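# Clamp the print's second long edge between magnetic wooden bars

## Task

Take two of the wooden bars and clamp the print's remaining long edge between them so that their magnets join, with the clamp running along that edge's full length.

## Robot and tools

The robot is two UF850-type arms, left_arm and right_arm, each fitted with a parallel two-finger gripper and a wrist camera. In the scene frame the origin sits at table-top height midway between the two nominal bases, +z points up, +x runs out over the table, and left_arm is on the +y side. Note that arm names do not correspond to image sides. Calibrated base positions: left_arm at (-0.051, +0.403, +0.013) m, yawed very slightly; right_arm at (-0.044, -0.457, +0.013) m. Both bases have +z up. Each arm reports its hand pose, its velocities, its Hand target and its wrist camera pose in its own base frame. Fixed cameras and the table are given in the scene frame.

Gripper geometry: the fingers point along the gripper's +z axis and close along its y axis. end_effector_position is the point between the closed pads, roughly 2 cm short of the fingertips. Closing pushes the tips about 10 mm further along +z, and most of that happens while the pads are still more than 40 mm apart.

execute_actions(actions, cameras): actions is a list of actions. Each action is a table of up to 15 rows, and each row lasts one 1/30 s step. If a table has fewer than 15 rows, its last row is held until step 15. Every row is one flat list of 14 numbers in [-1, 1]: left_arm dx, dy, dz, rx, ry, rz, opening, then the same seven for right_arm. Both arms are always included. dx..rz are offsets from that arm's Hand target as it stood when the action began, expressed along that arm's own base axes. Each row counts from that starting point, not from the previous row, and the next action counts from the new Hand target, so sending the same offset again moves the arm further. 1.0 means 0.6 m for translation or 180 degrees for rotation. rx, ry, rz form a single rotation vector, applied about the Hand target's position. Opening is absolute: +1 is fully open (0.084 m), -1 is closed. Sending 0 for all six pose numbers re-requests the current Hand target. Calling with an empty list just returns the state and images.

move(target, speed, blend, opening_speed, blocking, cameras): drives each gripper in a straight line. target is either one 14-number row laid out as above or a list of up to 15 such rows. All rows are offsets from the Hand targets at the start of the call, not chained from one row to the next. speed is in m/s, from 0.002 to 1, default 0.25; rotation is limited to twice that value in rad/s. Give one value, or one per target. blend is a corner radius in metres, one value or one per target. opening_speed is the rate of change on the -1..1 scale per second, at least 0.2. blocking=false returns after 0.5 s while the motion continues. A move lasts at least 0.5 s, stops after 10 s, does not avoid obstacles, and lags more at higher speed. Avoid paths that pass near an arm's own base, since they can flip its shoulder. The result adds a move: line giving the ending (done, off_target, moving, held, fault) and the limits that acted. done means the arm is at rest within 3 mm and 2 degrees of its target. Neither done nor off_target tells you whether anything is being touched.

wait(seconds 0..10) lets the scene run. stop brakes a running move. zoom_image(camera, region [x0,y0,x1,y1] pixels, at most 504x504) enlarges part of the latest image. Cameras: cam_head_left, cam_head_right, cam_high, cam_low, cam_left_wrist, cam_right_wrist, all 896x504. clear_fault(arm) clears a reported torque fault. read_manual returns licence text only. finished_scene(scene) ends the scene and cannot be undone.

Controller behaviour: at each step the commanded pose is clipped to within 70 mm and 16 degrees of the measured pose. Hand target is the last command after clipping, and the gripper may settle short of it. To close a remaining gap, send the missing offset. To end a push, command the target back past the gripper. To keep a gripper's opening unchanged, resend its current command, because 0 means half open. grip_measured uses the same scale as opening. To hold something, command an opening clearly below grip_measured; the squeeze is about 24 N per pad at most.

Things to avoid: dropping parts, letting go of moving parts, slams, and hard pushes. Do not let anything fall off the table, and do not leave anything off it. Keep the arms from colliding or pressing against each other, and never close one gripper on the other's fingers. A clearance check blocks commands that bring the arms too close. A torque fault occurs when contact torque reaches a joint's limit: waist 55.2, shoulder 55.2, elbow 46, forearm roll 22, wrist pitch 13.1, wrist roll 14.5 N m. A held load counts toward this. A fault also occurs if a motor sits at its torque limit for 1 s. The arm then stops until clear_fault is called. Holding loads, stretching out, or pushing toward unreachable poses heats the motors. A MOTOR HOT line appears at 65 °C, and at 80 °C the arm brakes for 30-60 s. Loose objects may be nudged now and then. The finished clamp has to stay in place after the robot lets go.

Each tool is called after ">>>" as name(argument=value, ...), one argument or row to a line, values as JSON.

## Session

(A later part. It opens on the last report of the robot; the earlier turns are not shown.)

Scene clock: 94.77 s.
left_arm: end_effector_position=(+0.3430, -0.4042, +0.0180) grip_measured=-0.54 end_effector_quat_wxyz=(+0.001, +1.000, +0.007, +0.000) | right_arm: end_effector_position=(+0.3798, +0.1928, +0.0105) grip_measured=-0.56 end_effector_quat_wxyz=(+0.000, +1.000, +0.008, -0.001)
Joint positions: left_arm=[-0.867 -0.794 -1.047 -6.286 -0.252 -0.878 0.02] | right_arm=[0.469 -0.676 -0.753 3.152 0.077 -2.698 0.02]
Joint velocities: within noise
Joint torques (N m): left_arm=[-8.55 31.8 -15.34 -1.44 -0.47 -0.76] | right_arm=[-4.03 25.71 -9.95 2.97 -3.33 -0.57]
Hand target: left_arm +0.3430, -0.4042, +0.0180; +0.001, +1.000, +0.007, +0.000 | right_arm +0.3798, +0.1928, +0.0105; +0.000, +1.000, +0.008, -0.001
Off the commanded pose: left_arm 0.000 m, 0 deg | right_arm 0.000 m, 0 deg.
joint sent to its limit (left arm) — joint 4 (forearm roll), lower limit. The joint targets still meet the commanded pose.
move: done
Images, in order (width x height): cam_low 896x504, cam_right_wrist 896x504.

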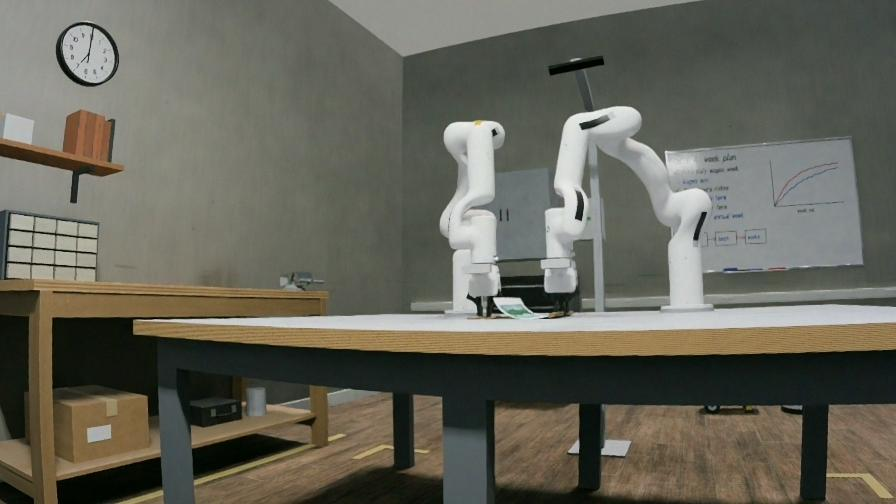

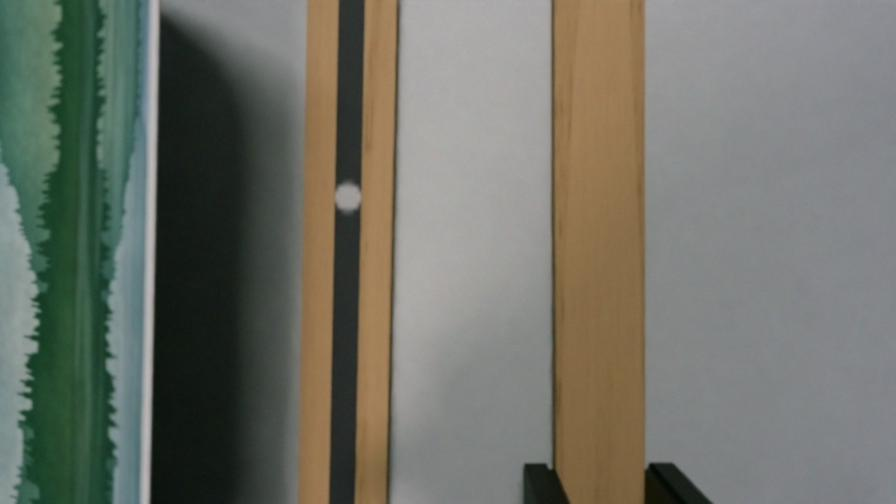

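>>> move(
  target=[
    [0,0,0,0,0,0,-0.75,0,0,0.15,0,0,0,-0.8],
    [0,0,0,0,0,0,-0.75,-0.012,0.1342,0.15,0,0,-0.005,-0.8],
  ],
  speed=0.15,
  blend=0.02,
  cameras=["cam_right_wrist","cam_low","cam_head_left"],
)

>>> zoom_image(
  camera="cam_low",
  region=[430, 230, 610, 330],
)

Scene clock: 113.50 s.
left_arm: end_effector_position=(+0.3430, -0.4042, +0.0180) grip_measured=-0.54 end_effector_quat_wxyz=(+0.001, +1.000, +0.007, +0.000) | right_arm: end_effector_position=(+0.3726, +0.2733, +0.1005) grip_measured=-0.56 end_effector_quat_wxyz=(+0.000, +1.000, +0.000, -0.001)
Joint positions: left_arm=[-0.867 -0.794 -1.047 -6.286 -0.252 -0.878 0.02] | right_arm=[0.632 -0.507 -0.817 3.145 0.311 -2.512 0.02]
Joint velocities: within noise
Joint torques (N m): left_arm=[-4.96 44.04 -13.58 -1.15 0.84 -0.43] | right_arm=[14.47 24.4 -15.92 -2.62 4 0.54]
Hand target: left_arm +0.3430, -0.4042, +0.0180; +0.001, +1.000, +0.007, +0.000 | right_arm +0.3726, +0.2733, +0.1005; +0.000, +1.000, +0.000, -0.001
Off the commanded pose: left_arm 0.000 m, 0 deg | right_arm 0.000 m, 0 deg.
joint sent to its limit (left arm) — joint 4 (forearm roll), lower limit. The joint targets still meet the commanded pose.
move: done
Images, in order (width x height): cam_head_left 896x504, cam_low 896x504, cam_right_wrist 896x504.

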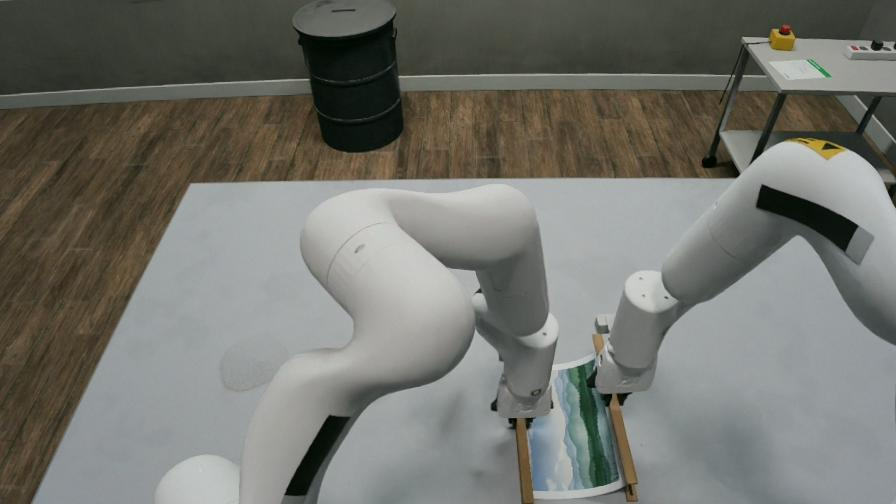

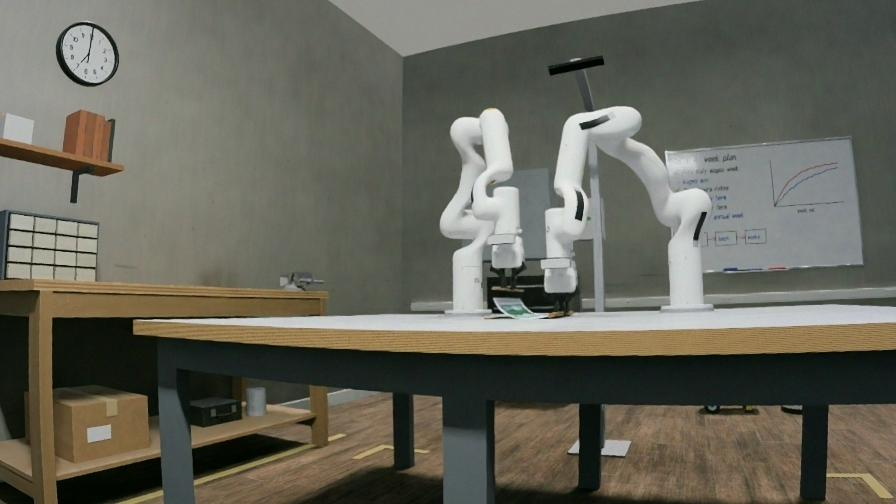

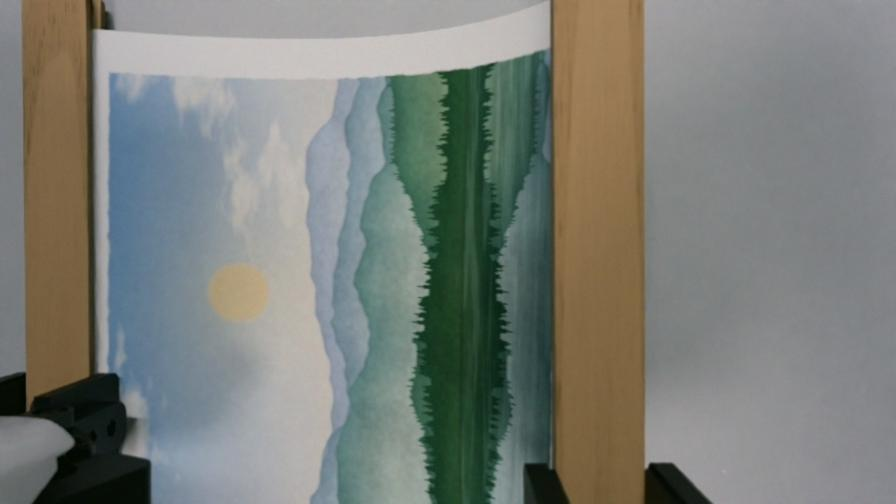

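Scaled by 2.800 from the camera's 896x504 image, which has a finer 1280x720 frame.

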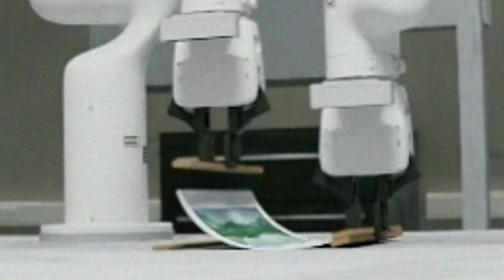

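>>> move(
  target=[
    [0,0,0,0,0,0,-0.75,0,0,-0.0917,0,0,0,-0.8],
    [0,0,0,0,0,0,-0.75,0,0,-0.118,0,0,0,-0.8],
    [0,0,0,0,0,0,-0.75,0,-0.0383,-0.123,0,0,0,-0.8],
  ],
  speed=[0.08,0.05,0.04],
)

>>> zoom_image(
  camera="cam_low",
  region=[480, 304, 510, 324],
)

>>> zoom_image(
  camera="cam_head_left",
  region=[600, 464, 670, 504],
)

>>> zoom_image(
  camera="cam_high",
  region=[465, 240, 505, 280],
)

Scene clock: 121.67 s.
left_arm: end_effector_position=(+0.3430, -0.4042, +0.0180) grip_measured=-0.54 end_effector_quat_wxyz=(+0.001, +1.000, +0.007, +0.000) | right_arm: end_effector_position=(+0.3726, +0.2504, +0.0267) grip_measured=-0.56 end_effector_quat_wxyz=(+0.000, +1.000, +0.000, -0.001)
Joint positions: left_arm=[-0.867 -0.794 -1.047 -6.286 -0.252 -0.878 0.02] | right_arm=[0.591 -0.663 -0.806 3.148 0.144 -2.556 0.02]
Joint velocities: within noise
Joint torques (N m): left_arm=[-4.09 43.76 -13.7 -1.23 0.73 -0.21] | right_arm=[-14.04 43.82 -7.1 2.39 -3.61 -0.47]
Hand target: left_arm +0.3430, -0.4042, +0.0180; +0.001, +1.000, +0.007, +0.000 | right_arm +0.3726, +0.2504, +0.0267; +0.000, +1.000, +0.000, -0.001
Off the commanded pose: left_arm 0.000 m, 0 deg | right_arm 0.000 m, 0 deg.
joint sent to its limit (left arm) — joint 4 (forearm roll), lower limit. The joint targets still meet the commanded pose.
move: done

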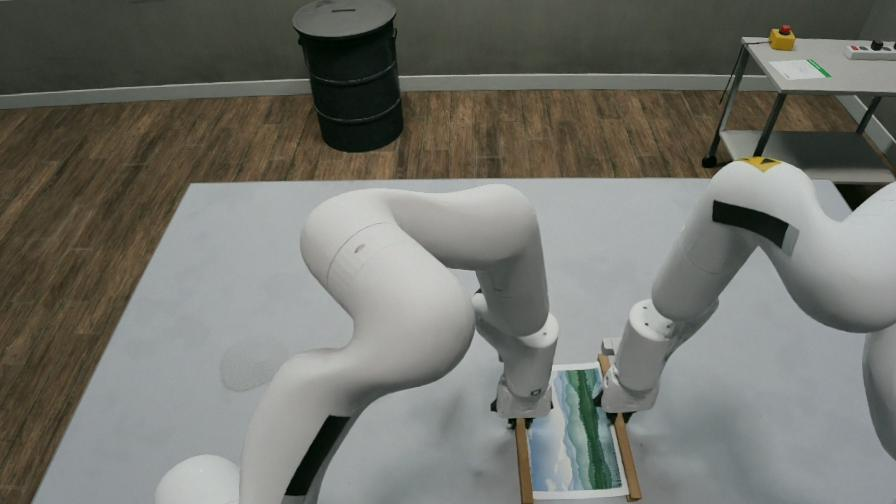

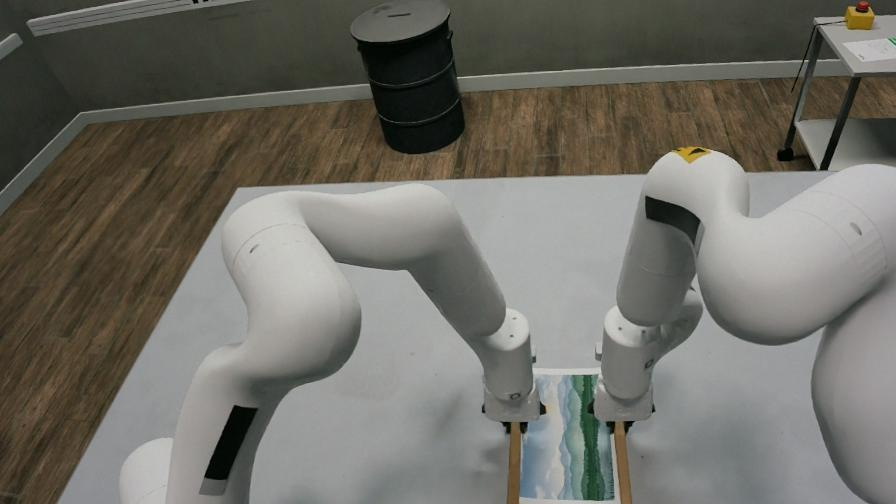

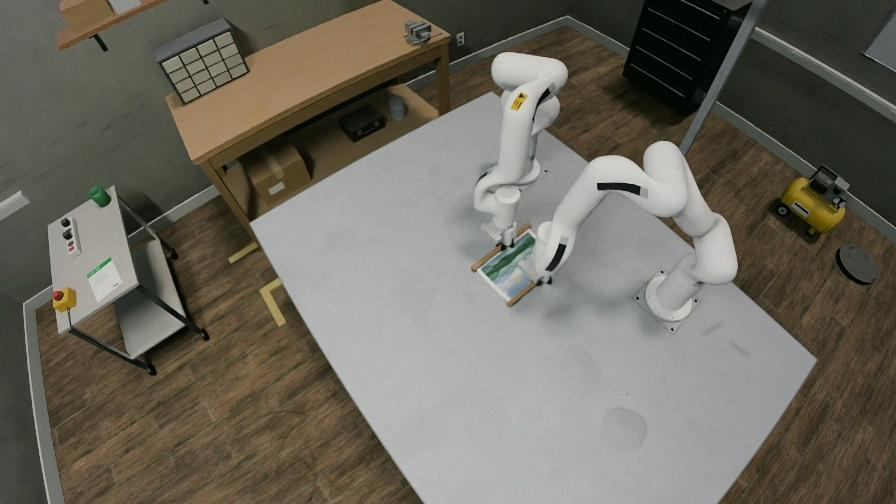

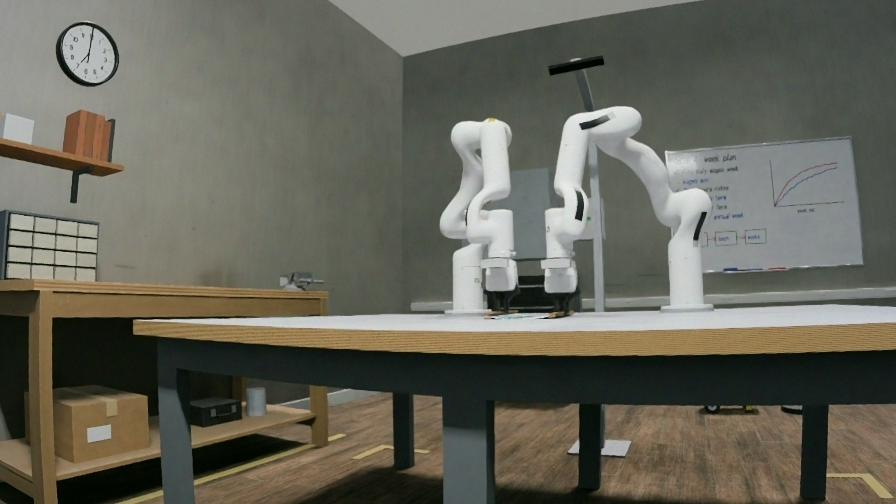

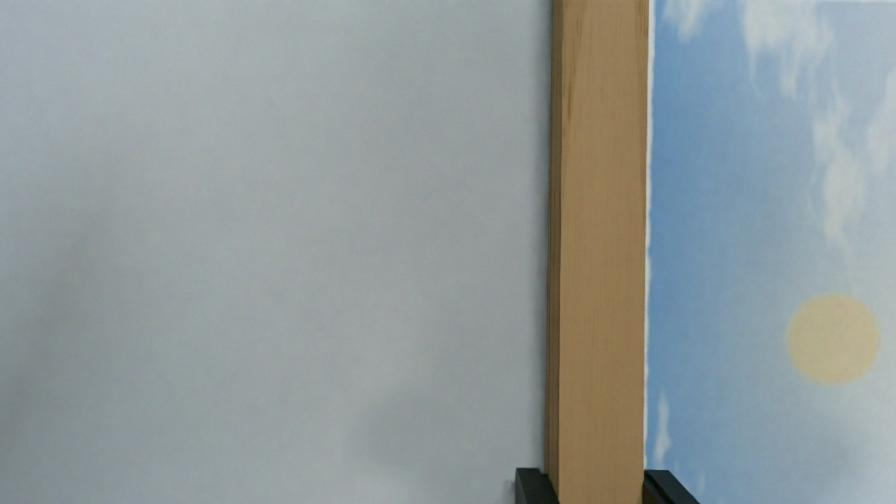

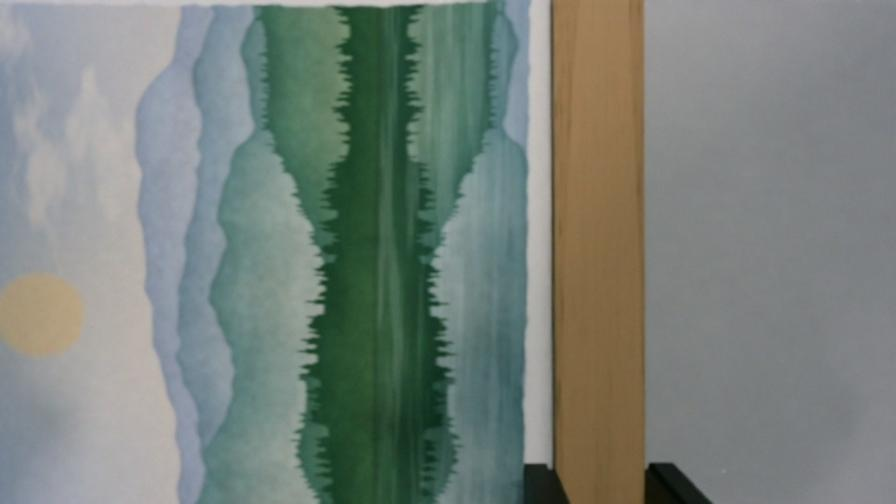

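Scaled by 16.800 from the camera's 896x504 image, which has a finer 1280x720 frame.

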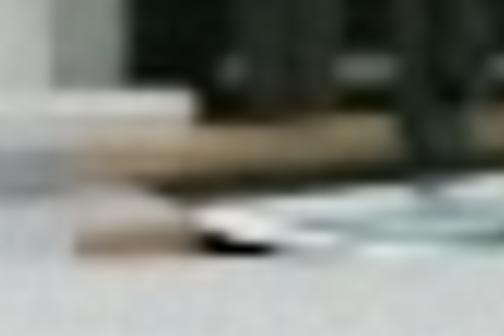

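Scaled by 7.200 from the camera's 896x504 image, which has a finer 1280x720 frame.

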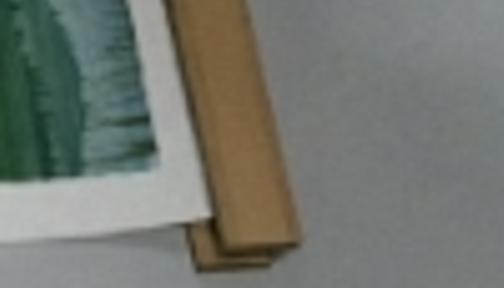

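Scaled by 12.600 from the camera's 896x504 image, which has a finer 1280x720 frame.

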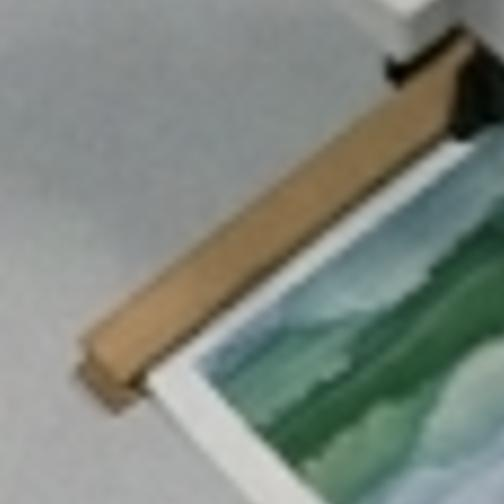

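>>> zoom_image(
  camera="cam_high",
  region=[466, 258, 486, 278],
)

>>> zoom_image(
  camera="cam_low",
  region=[475, 300, 535, 330],
)

>>> zoom_image(
  camera="cam_head_left",
  region=[615, 480, 645, 504],
)

>>> zoom_image(
  camera="cam_head_right",
  region=[590, 454, 660, 504],
)

Scaled by 25.200 from the camera's 896x504 image, which has a finer 1280x720 frame.

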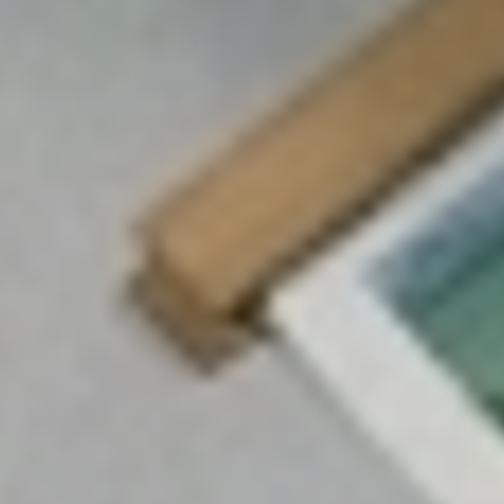

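Scaled by 8.400 from the camera's 896x504 image, which has a finer 1280x720 frame.

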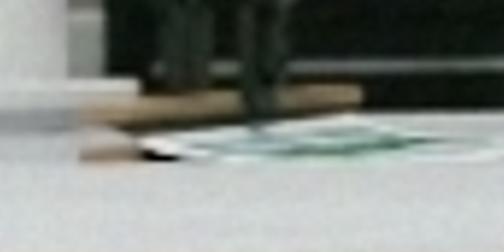

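Scaled by 16.800 from the camera's 896x504 image, which has a finer 1280x720 frame.

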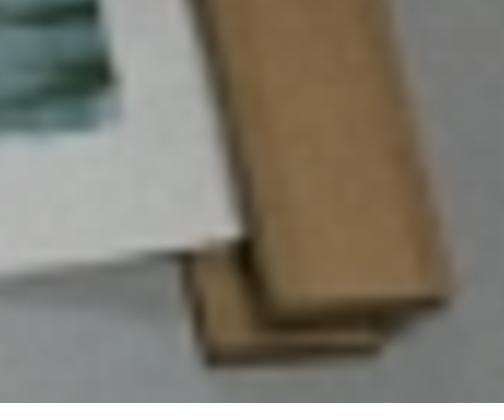

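Scaled by 7.200 from the camera's 896x504 image, which has a finer 1280x720 frame.

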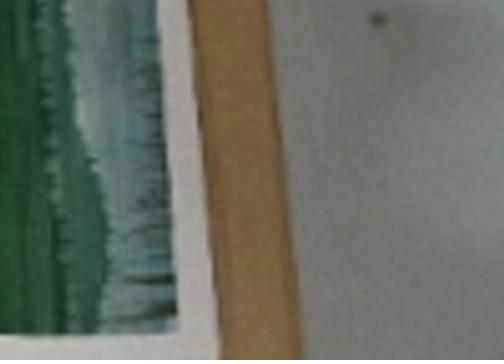

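>>> move(
  target=[0,0.0033,0,0,0,0,-0.75,-0.0025,0.0042,0,0,0,-0.0042,-0.8],
  speed=0.03,
  cameras=["cam_head_left","cam_low","cam_right_wrist"],
)

>>> zoom_image(
  camera="cam_head_left",
  region=[615, 480, 645, 504],
)

>>> zoom_image(
  camera="cam_low",
  region=[480, 304, 510, 324],
)

Scene clock: 152.03 s.
left_arm: end_effector_position=(+0.3430, -0.4022, +0.0180) grip_measured=-0.54 end_effector_quat_wxyz=(+0.001, +1.000, +0.007, +0.000) | right_arm: end_effector_position=(+0.3711, +0.2529, +0.0267) grip_measured=-0.56 end_effector_quat_wxyz=(+0.000, +1.000, -0.007, -0.001)
Joint positions: left_arm=[-0.864 -0.792 -1.042 -6.286 -0.25 -0.876 0.02] | right_arm=[0.598 -0.663 -0.806 3.149 0.144 -2.537 0.02]
Joint velocities: within noise
Joint torques (N m): left_arm=[10.94 53.21 -10.46 -1.12 0.86 0.54] | right_arm=[13.59 25.86 -13.4 -1.87 3.83 0.51]
Hand target: left_arm +0.3430, -0.4022, +0.0180; +0.001, +1.000, +0.007, +0.000 | right_arm +0.3711, +0.2529, +0.0267; +0.000, +1.000, -0.007, -0.001
Off the commanded pose: left_arm 0.000 m, 0 deg | right_arm 0.000 m, 0 deg.
joint sent to its limit (left arm) — joint 4 (forearm roll), lower limit. The joint targets still meet the commanded pose.
move: done
Images, in order (width x height): cam_head_left 896x504, cam_low 896x504, cam_right_wrist 896x504.

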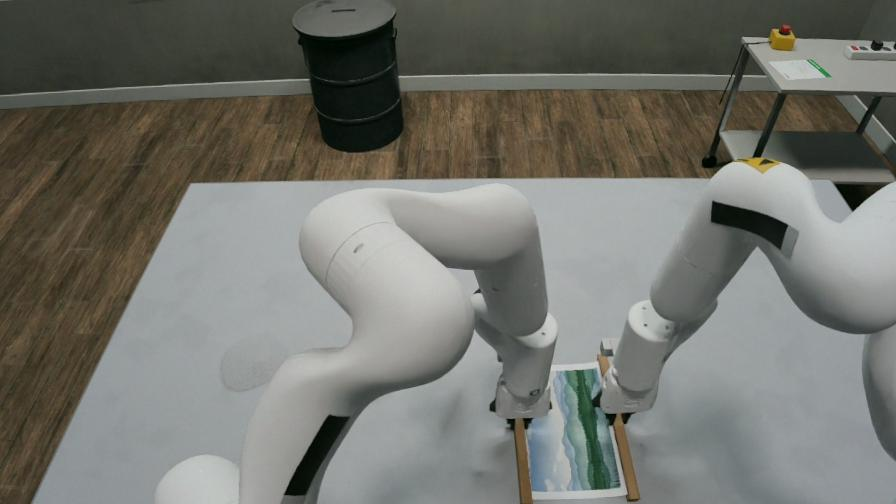

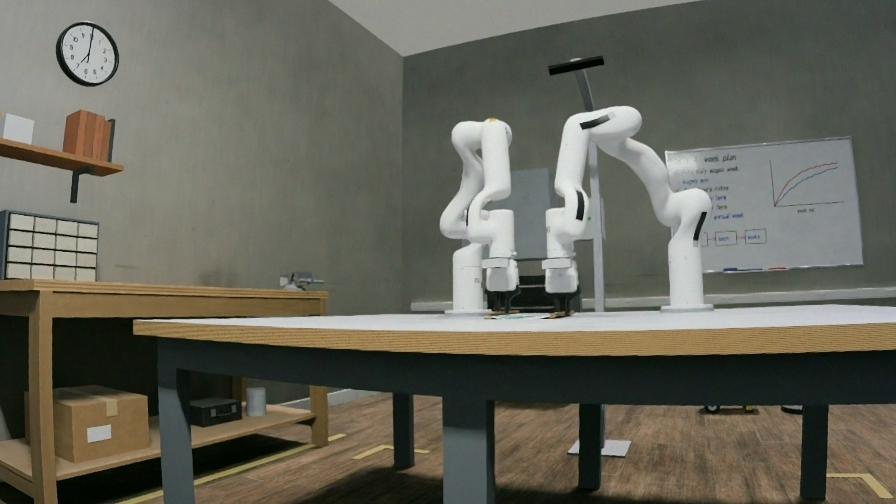

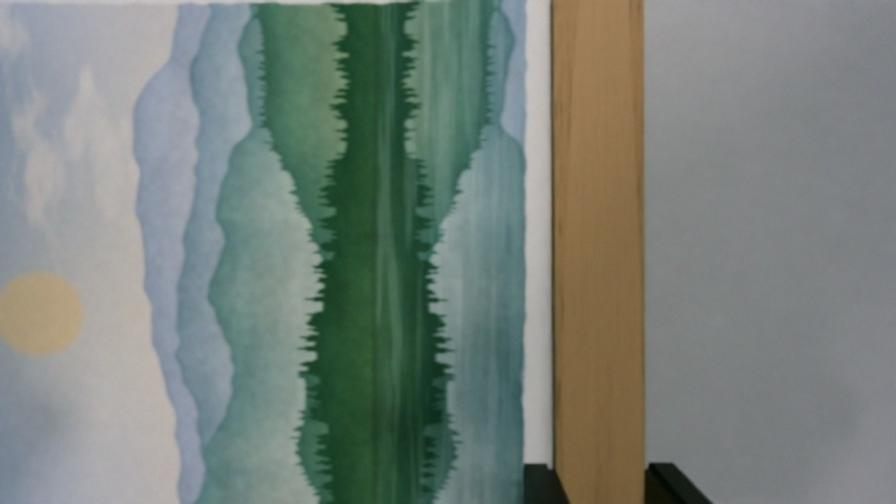

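Scaled by 16.800 from the camera's 896x504 image, which has a finer 1280x720 frame.

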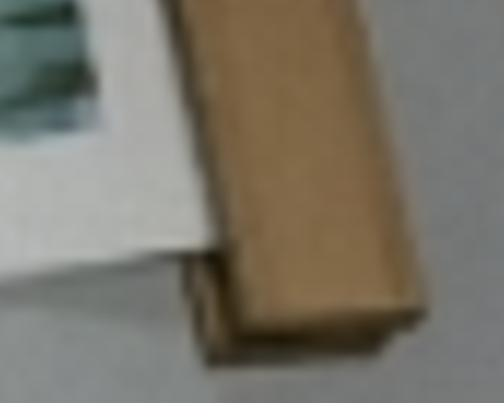

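Scaled by 16.800 from the camera's 896x504 image, which has a finer 1280x720 frame.

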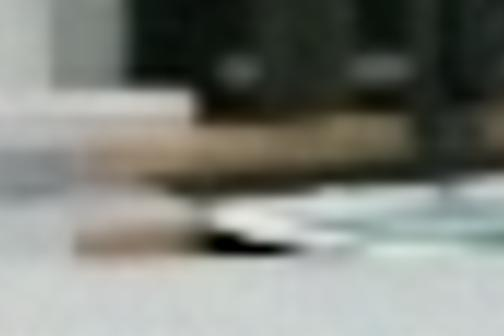

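>>> move(
  target=[0,0,0,0,0,0,-0.75,0,0.0008,-0.0133,0,0,0,-0.8],
  speed=0.03,
  cameras=["cam_head_left","cam_low","cam_right_wrist","cam_high"],
)

>>> zoom_image(
  camera="cam_head_left",
  region=[615, 480, 645, 504],
)

>>> zoom_image(
  camera="cam_low",
  region=[480, 304, 510, 324],
)

>>> zoom_image(
  camera="cam_high",
  region=[465, 240, 505, 280],
)

Scene clock: 158.40 s.
left_arm: end_effector_position=(+0.3430, -0.4022, +0.0180) grip_measured=-0.54 end_effector_quat_wxyz=(+0.001, +1.000, +0.007, +0.000) | right_arm: end_effector_position=(+0.3711, +0.2534, +0.0187) grip_measured=-0.56 end_effector_quat_wxyz=(+0.000, +1.000, -0.007, -0.001)
Joint positions: left_arm=[-0.864 -0.792 -1.042 -6.286 -0.25 -0.876 0.02] | right_arm=[0.598 -0.683 -0.812 3.149 0.129 -2.537 0.02]
Joint velocities: within noise
Joint torques (N m): left_arm=[8.78 49.07 -29.7 -1.19 0.82 0.6] | right_arm=[14.68 26.07 -14.01 2.61 -3.93 0.58]
Hand target: left_arm +0.3430, -0.4022, +0.0180; +0.001, +1.000, +0.007, +0.000 | right_arm +0.3711, +0.2534, +0.0187; +0.000, +1.000, -0.007, -0.001
Off the commanded pose: left_arm 0.000 m, 0 deg | right_arm 0.000 m, 0 deg.
joint sent to its limit (left arm) — joint 4 (forearm roll), lower limit. The joint targets still meet the commanded pose.
move: done
Images, in order (width x height): cam_head_left 896x504, cam_high 896x504, cam_low 896x504, cam_right_wrist 896x504.

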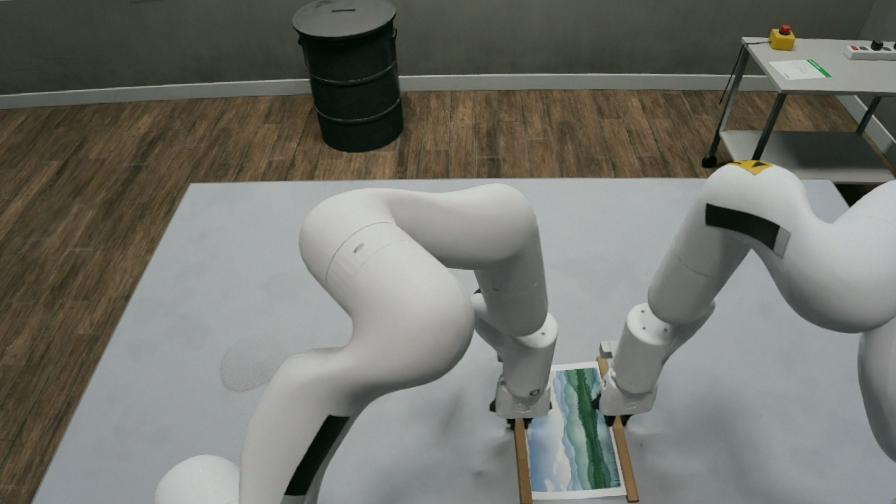

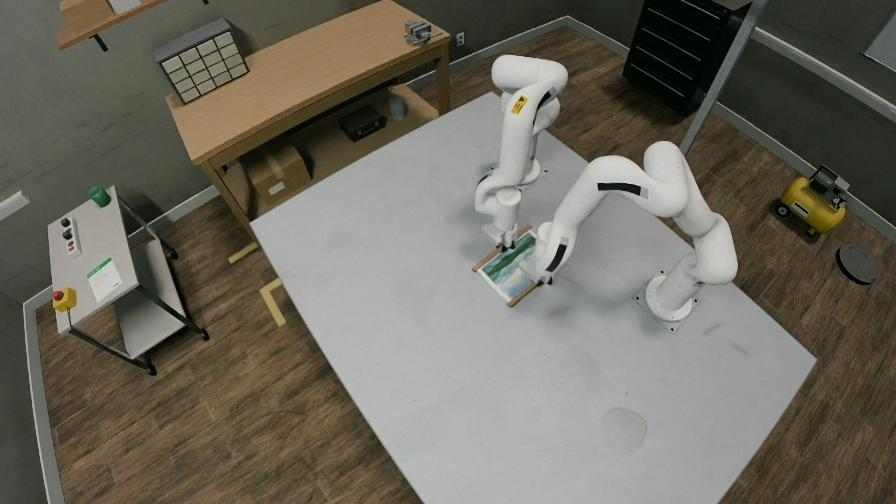

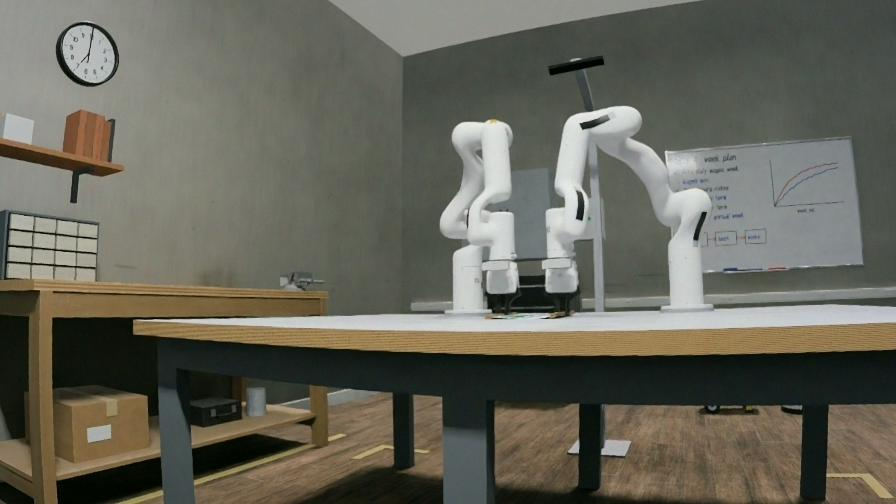

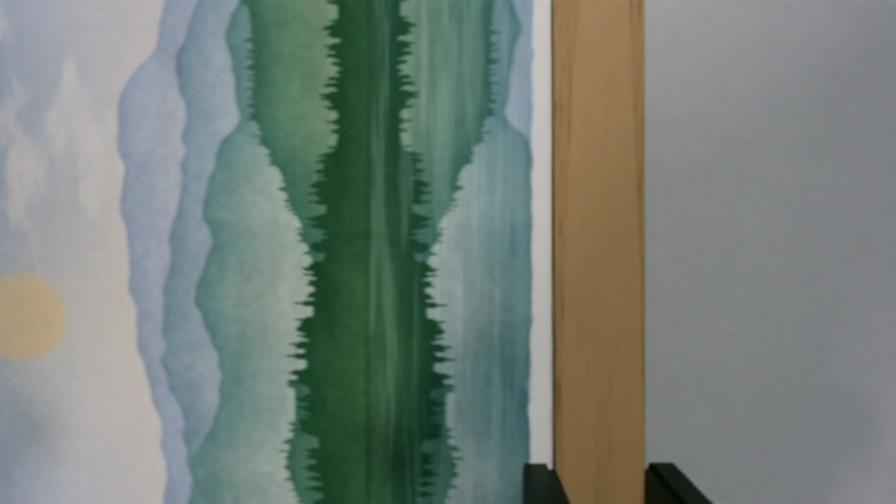

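Scaled by 16.800 from the camera's 896x504 image, which has a finer 1280x720 frame.

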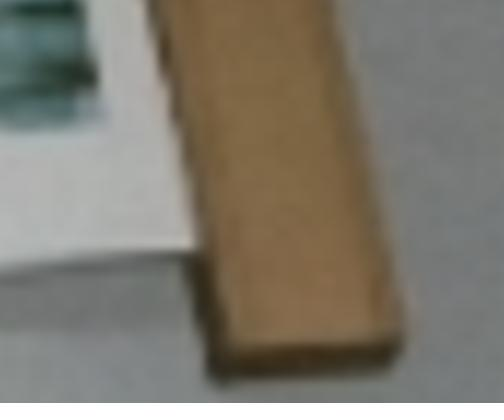

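Scaled by 16.800 from the camera's 896x504 image, which has a finer 1280x720 frame.

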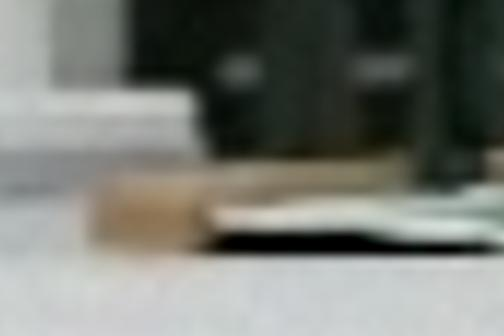

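Scaled by 12.600 from the camera's 896x504 image, which has a finer 1280x720 frame.

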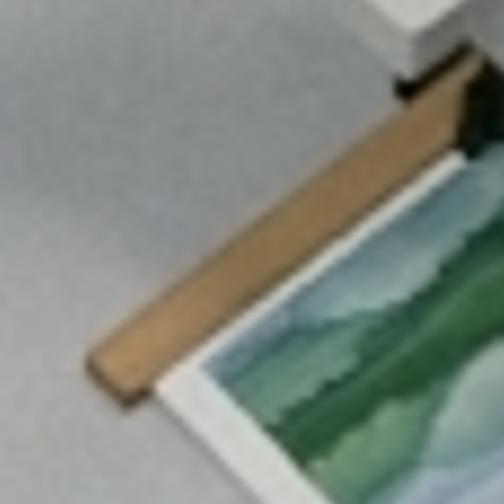

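>>> move(
  target=[
    [0,0,-0.0047,0,0,0,-0.75,0,0,-0.0017,0,0,0,-0.8],
  ],
  speed=0.02,
  cameras=[],
)

>>> move(
  target=[0,0,0,0,0,0,-0.2,0,0,0,0,0,0,-0.2],
  opening_speed=0.4,
  cameras=["cam_right_wrist","cam_left_wrist"],
)

>>> move(
  target=[
    [0,0,0.05,0,0,0,-0.2,0,0,0.05,0,0,0,-0.2],
    [0,0.1,0.3,0,0,0,-0.2,0,-0.1,0.5,0,0,0,-0.2],
  ],
  speed=0.12,
)

>>> zoom_image(
  camera="cam_low",
  region=[480, 300, 580, 326],
)

>>> zoom_image(
  camera="cam_head_left",
  region=[500, 340, 680, 504],
)

>>> zoom_image(
  camera="cam_right_wrist",
  region=[360, 90, 480, 210],
)

Scene clock: 164.60 s.
left_arm: end_effector_position=(+0.3430, -0.4022, +0.0153) grip_measured=-0.54 end_effector_quat_wxyz=(+0.000, +1.000, +0.007, +0.000) | right_arm: end_effector_position=(+0.3711, +0.2534, +0.0177) grip_measured=-0.56 end_effector_quat_wxyz=(+0.000, +1.000, -0.007, -0.001)
Joint positions: left_arm=[-0.864 -0.798 -1.044 -6.286 -0.246 -0.876 0.02] | right_arm=[0.598 -0.686 -0.812 3.149 0.127 -2.537 0.02]
Joint velocities: within noise
Joint torques (N m): left_arm=[9.68 17.02 -31.92 -0.93 3.2 0.53] | right_arm=[13.07 26.79 -13.82 2.58 -3.92 -0.35]
Hand target: left_arm +0.3430, -0.4022, +0.0152; +0.001, +1.000, +0.007, +0.000 | right_arm +0.3711, +0.2534, +0.0177; +0.000, +1.000, -0.007, -0.001
Off the commanded pose: left_arm 0.000 m, 0 deg | right_arm 0.000 m, 0 deg.
joint sent to its limit (left arm) — joint 4 (forearm roll), lower limit. The joint targets still meet the commanded pose.
move: done
No camera images: "cameras" was empty.

Scene clock: 166.33 s.
left_arm: end_effector_position=(+0.3430, -0.4023, +0.0152) grip_measured=-0.22 end_effector_quat_wxyz=(+0.001, +1.000, +0.007, +0.000) | right_arm: end_effector_position=(+0.3711, +0.2534, +0.0177) grip_measured=-0.22 end_effector_quat_wxyz=(+0.000, +1.000, -0.007, -0.001)
Joint positions: left_arm=[-0.864 -0.798 -1.044 -6.286 -0.245 -0.876 0.035] | right_arm=[0.598 -0.686 -0.812 3.149 0.127 -2.537 0.035]
Joint velocities: within noise
Joint torques (N m): left_arm=[6.03 50.31 -18.75 -1 -0.94 0.48] | right_arm=[13.16 27.34 -10.36 2.57 -2.95 -0.38]
Hand target: left_arm +0.3430, -0.4022, +0.0152; +0.001, +1.000, +0.007, +0.000 | right_arm +0.3711, +0.2534, +0.0177; +0.000, +1.000, -0.007, -0.001
Off the commanded pose: left_arm 0.000 m, 0 deg | right_arm 0.000 m, 0 deg.
joint sent to its limit (left arm) — joint 4 (forearm roll), lower limit. The joint targets still meet the commanded pose.
move: done
Images, in order (width x height): cam_left_wrist 896x504, cam_right_wrist 896x504.

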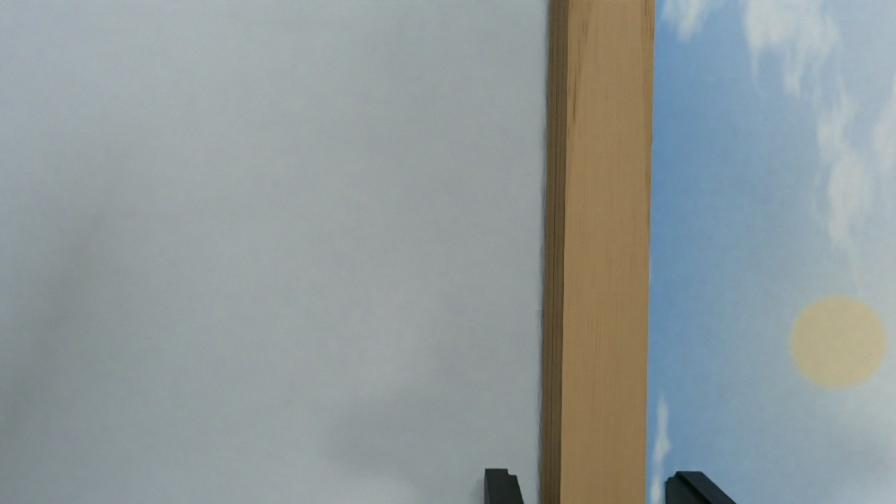

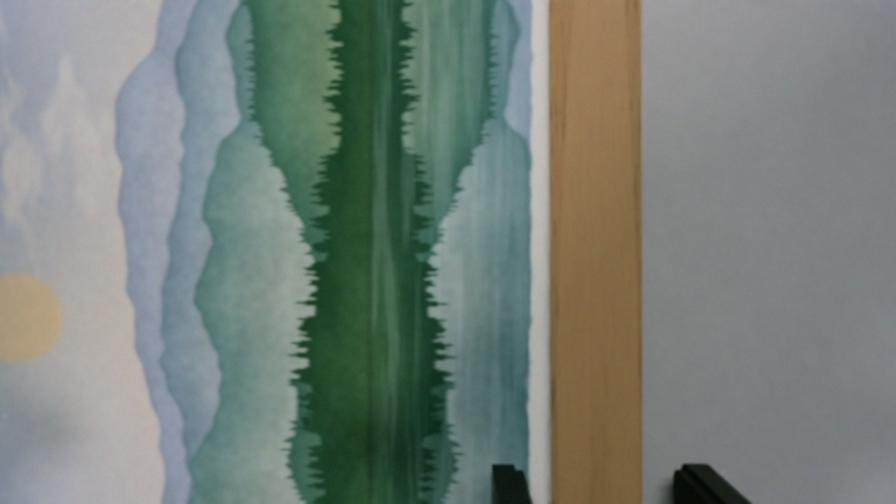

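Scene clock: 169.37 s.
left_arm: end_effector_position=(+0.3430, -0.3422, +0.1952) grip_measured=-0.22 end_effector_quat_wxyz=(+0.001, +1.000, +0.007, +0.000) | right_arm: end_effector_position=(+0.3711, +0.1933, +0.3177) grip_measured=-0.22 end_effector_quat_wxyz=(+0.000, +1.000, -0.007, -0.001)
Joint positions: left_arm=[-0.784 -0.36 -0.897 -6.285 -0.536 -0.796 0.035] | right_arm=[0.48 -0.025 -0.819 3.143 0.795 -2.649 0.035]
Joint velocities: within noise
Joint torques (N m): left_arm=[10.56 44.08 -16.96 0.18 -1.18 0.88] | right_arm=[-14.67 31.52 -20.77 0.87 4.02 -0.56]
Hand target: left_arm +0.3430, -0.3422, +0.1952; +0.001, +1.000, +0.007, +0.000 | right_arm +0.3711, +0.1934, +0.3177; +0.000, +1.000, -0.007, -0.001
Off the commanded pose: left_arm 0.000 m, 0 deg | right_arm 0.000 m, 0 deg.
move: done

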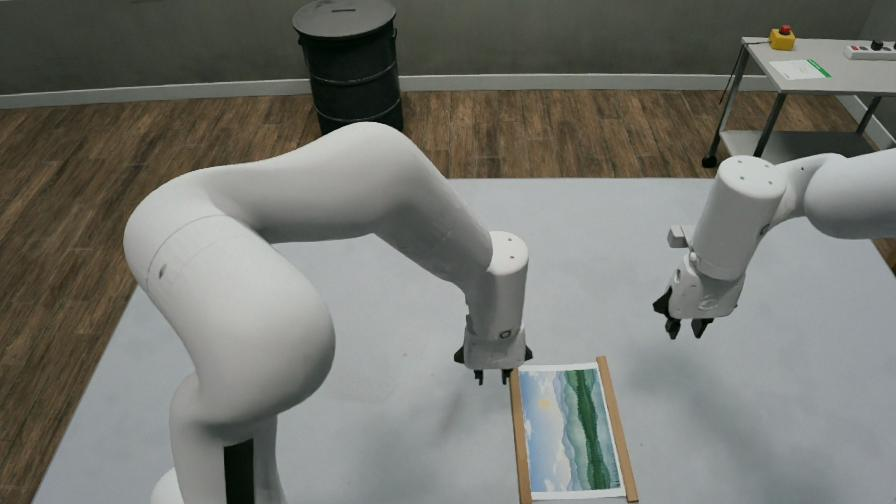

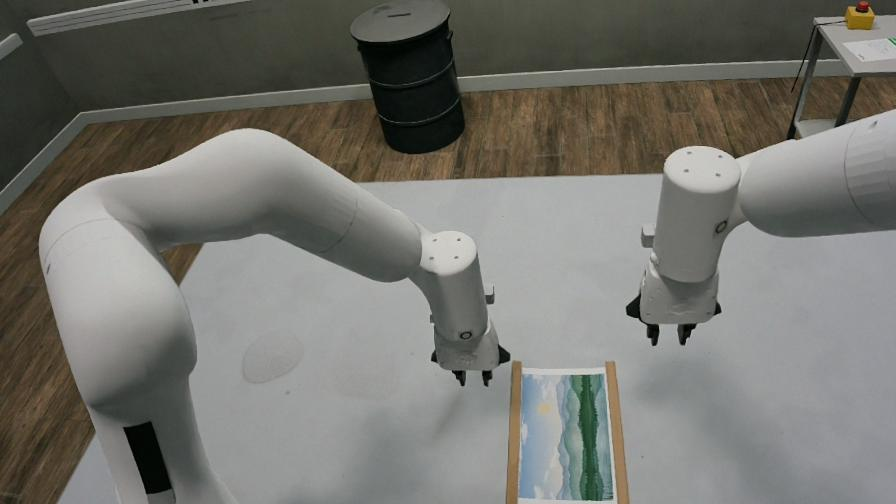

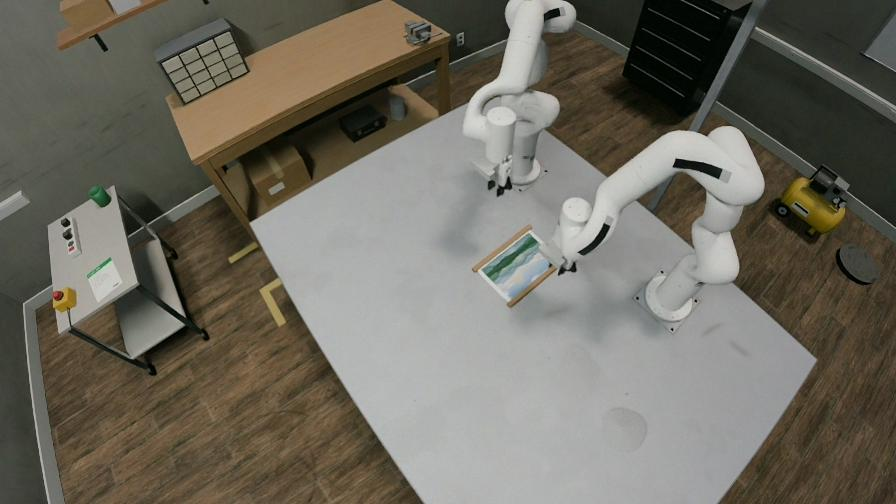

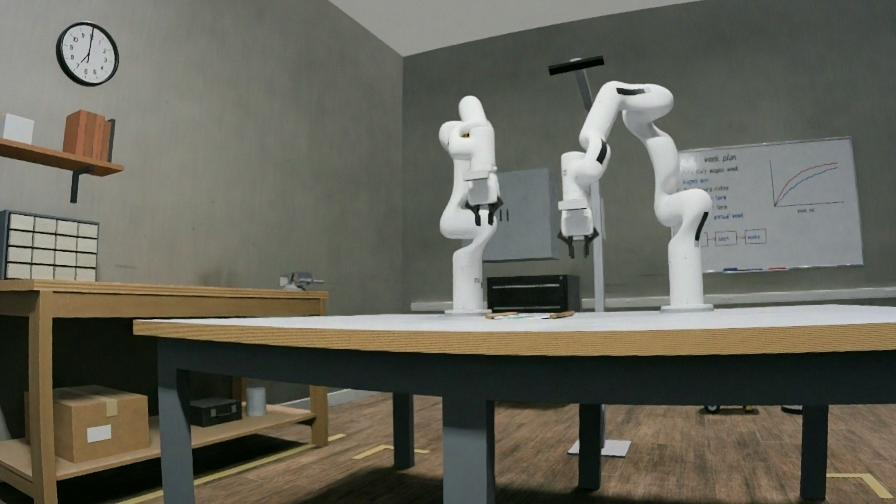

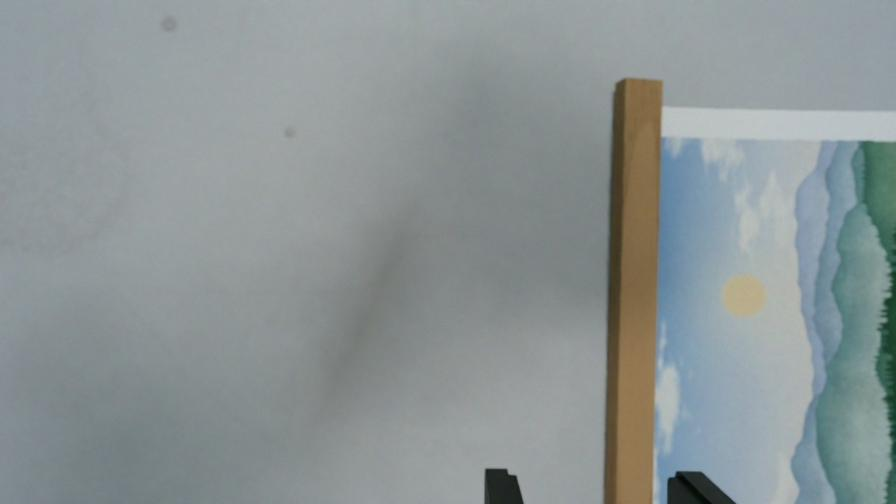

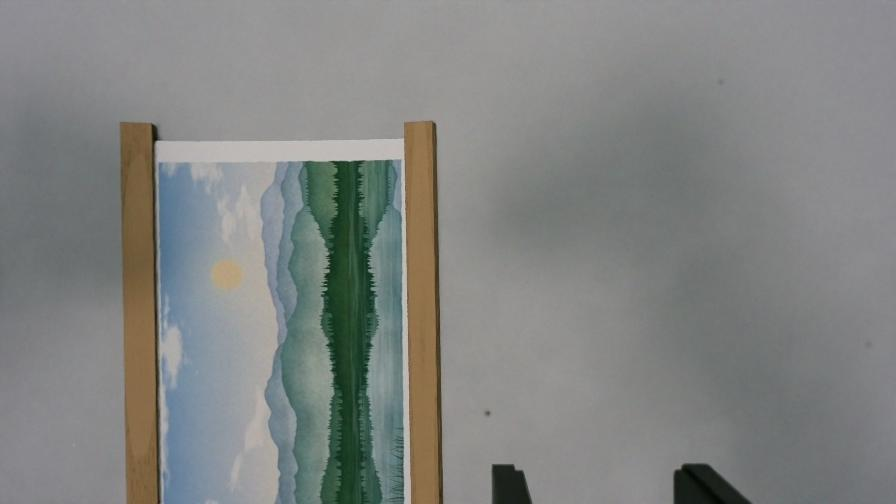

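Scaled by 5.040 from the camera's 896x504 image, which has a finer 1280x720 frame.

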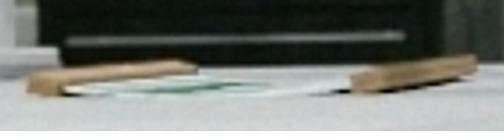

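Scaled by 2.800 from the camera's 896x504 image, which has a finer 1280x720 frame.

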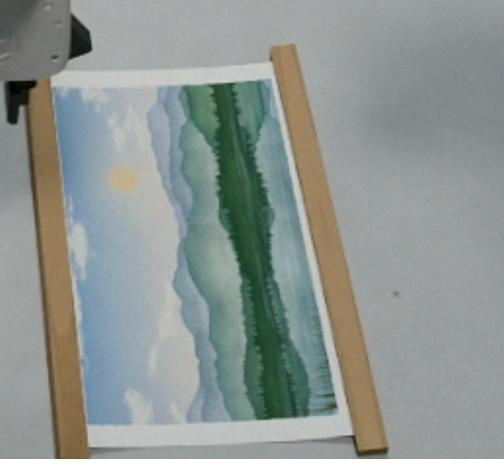

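Scaled by 4.200 from the camera's 896x504 image, which has a finer 1280x720 frame.

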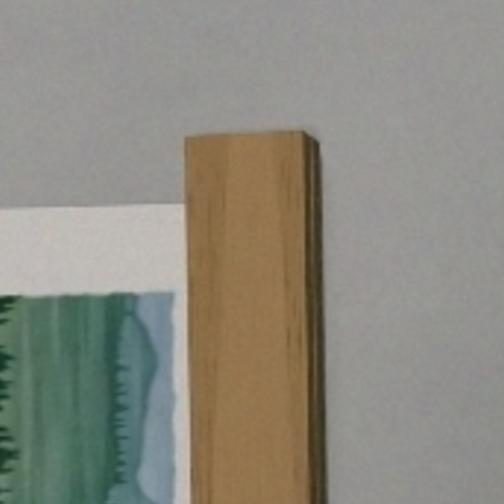

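>>> finished_scene(
  scene=2,
)

The scene is finished: the task was done.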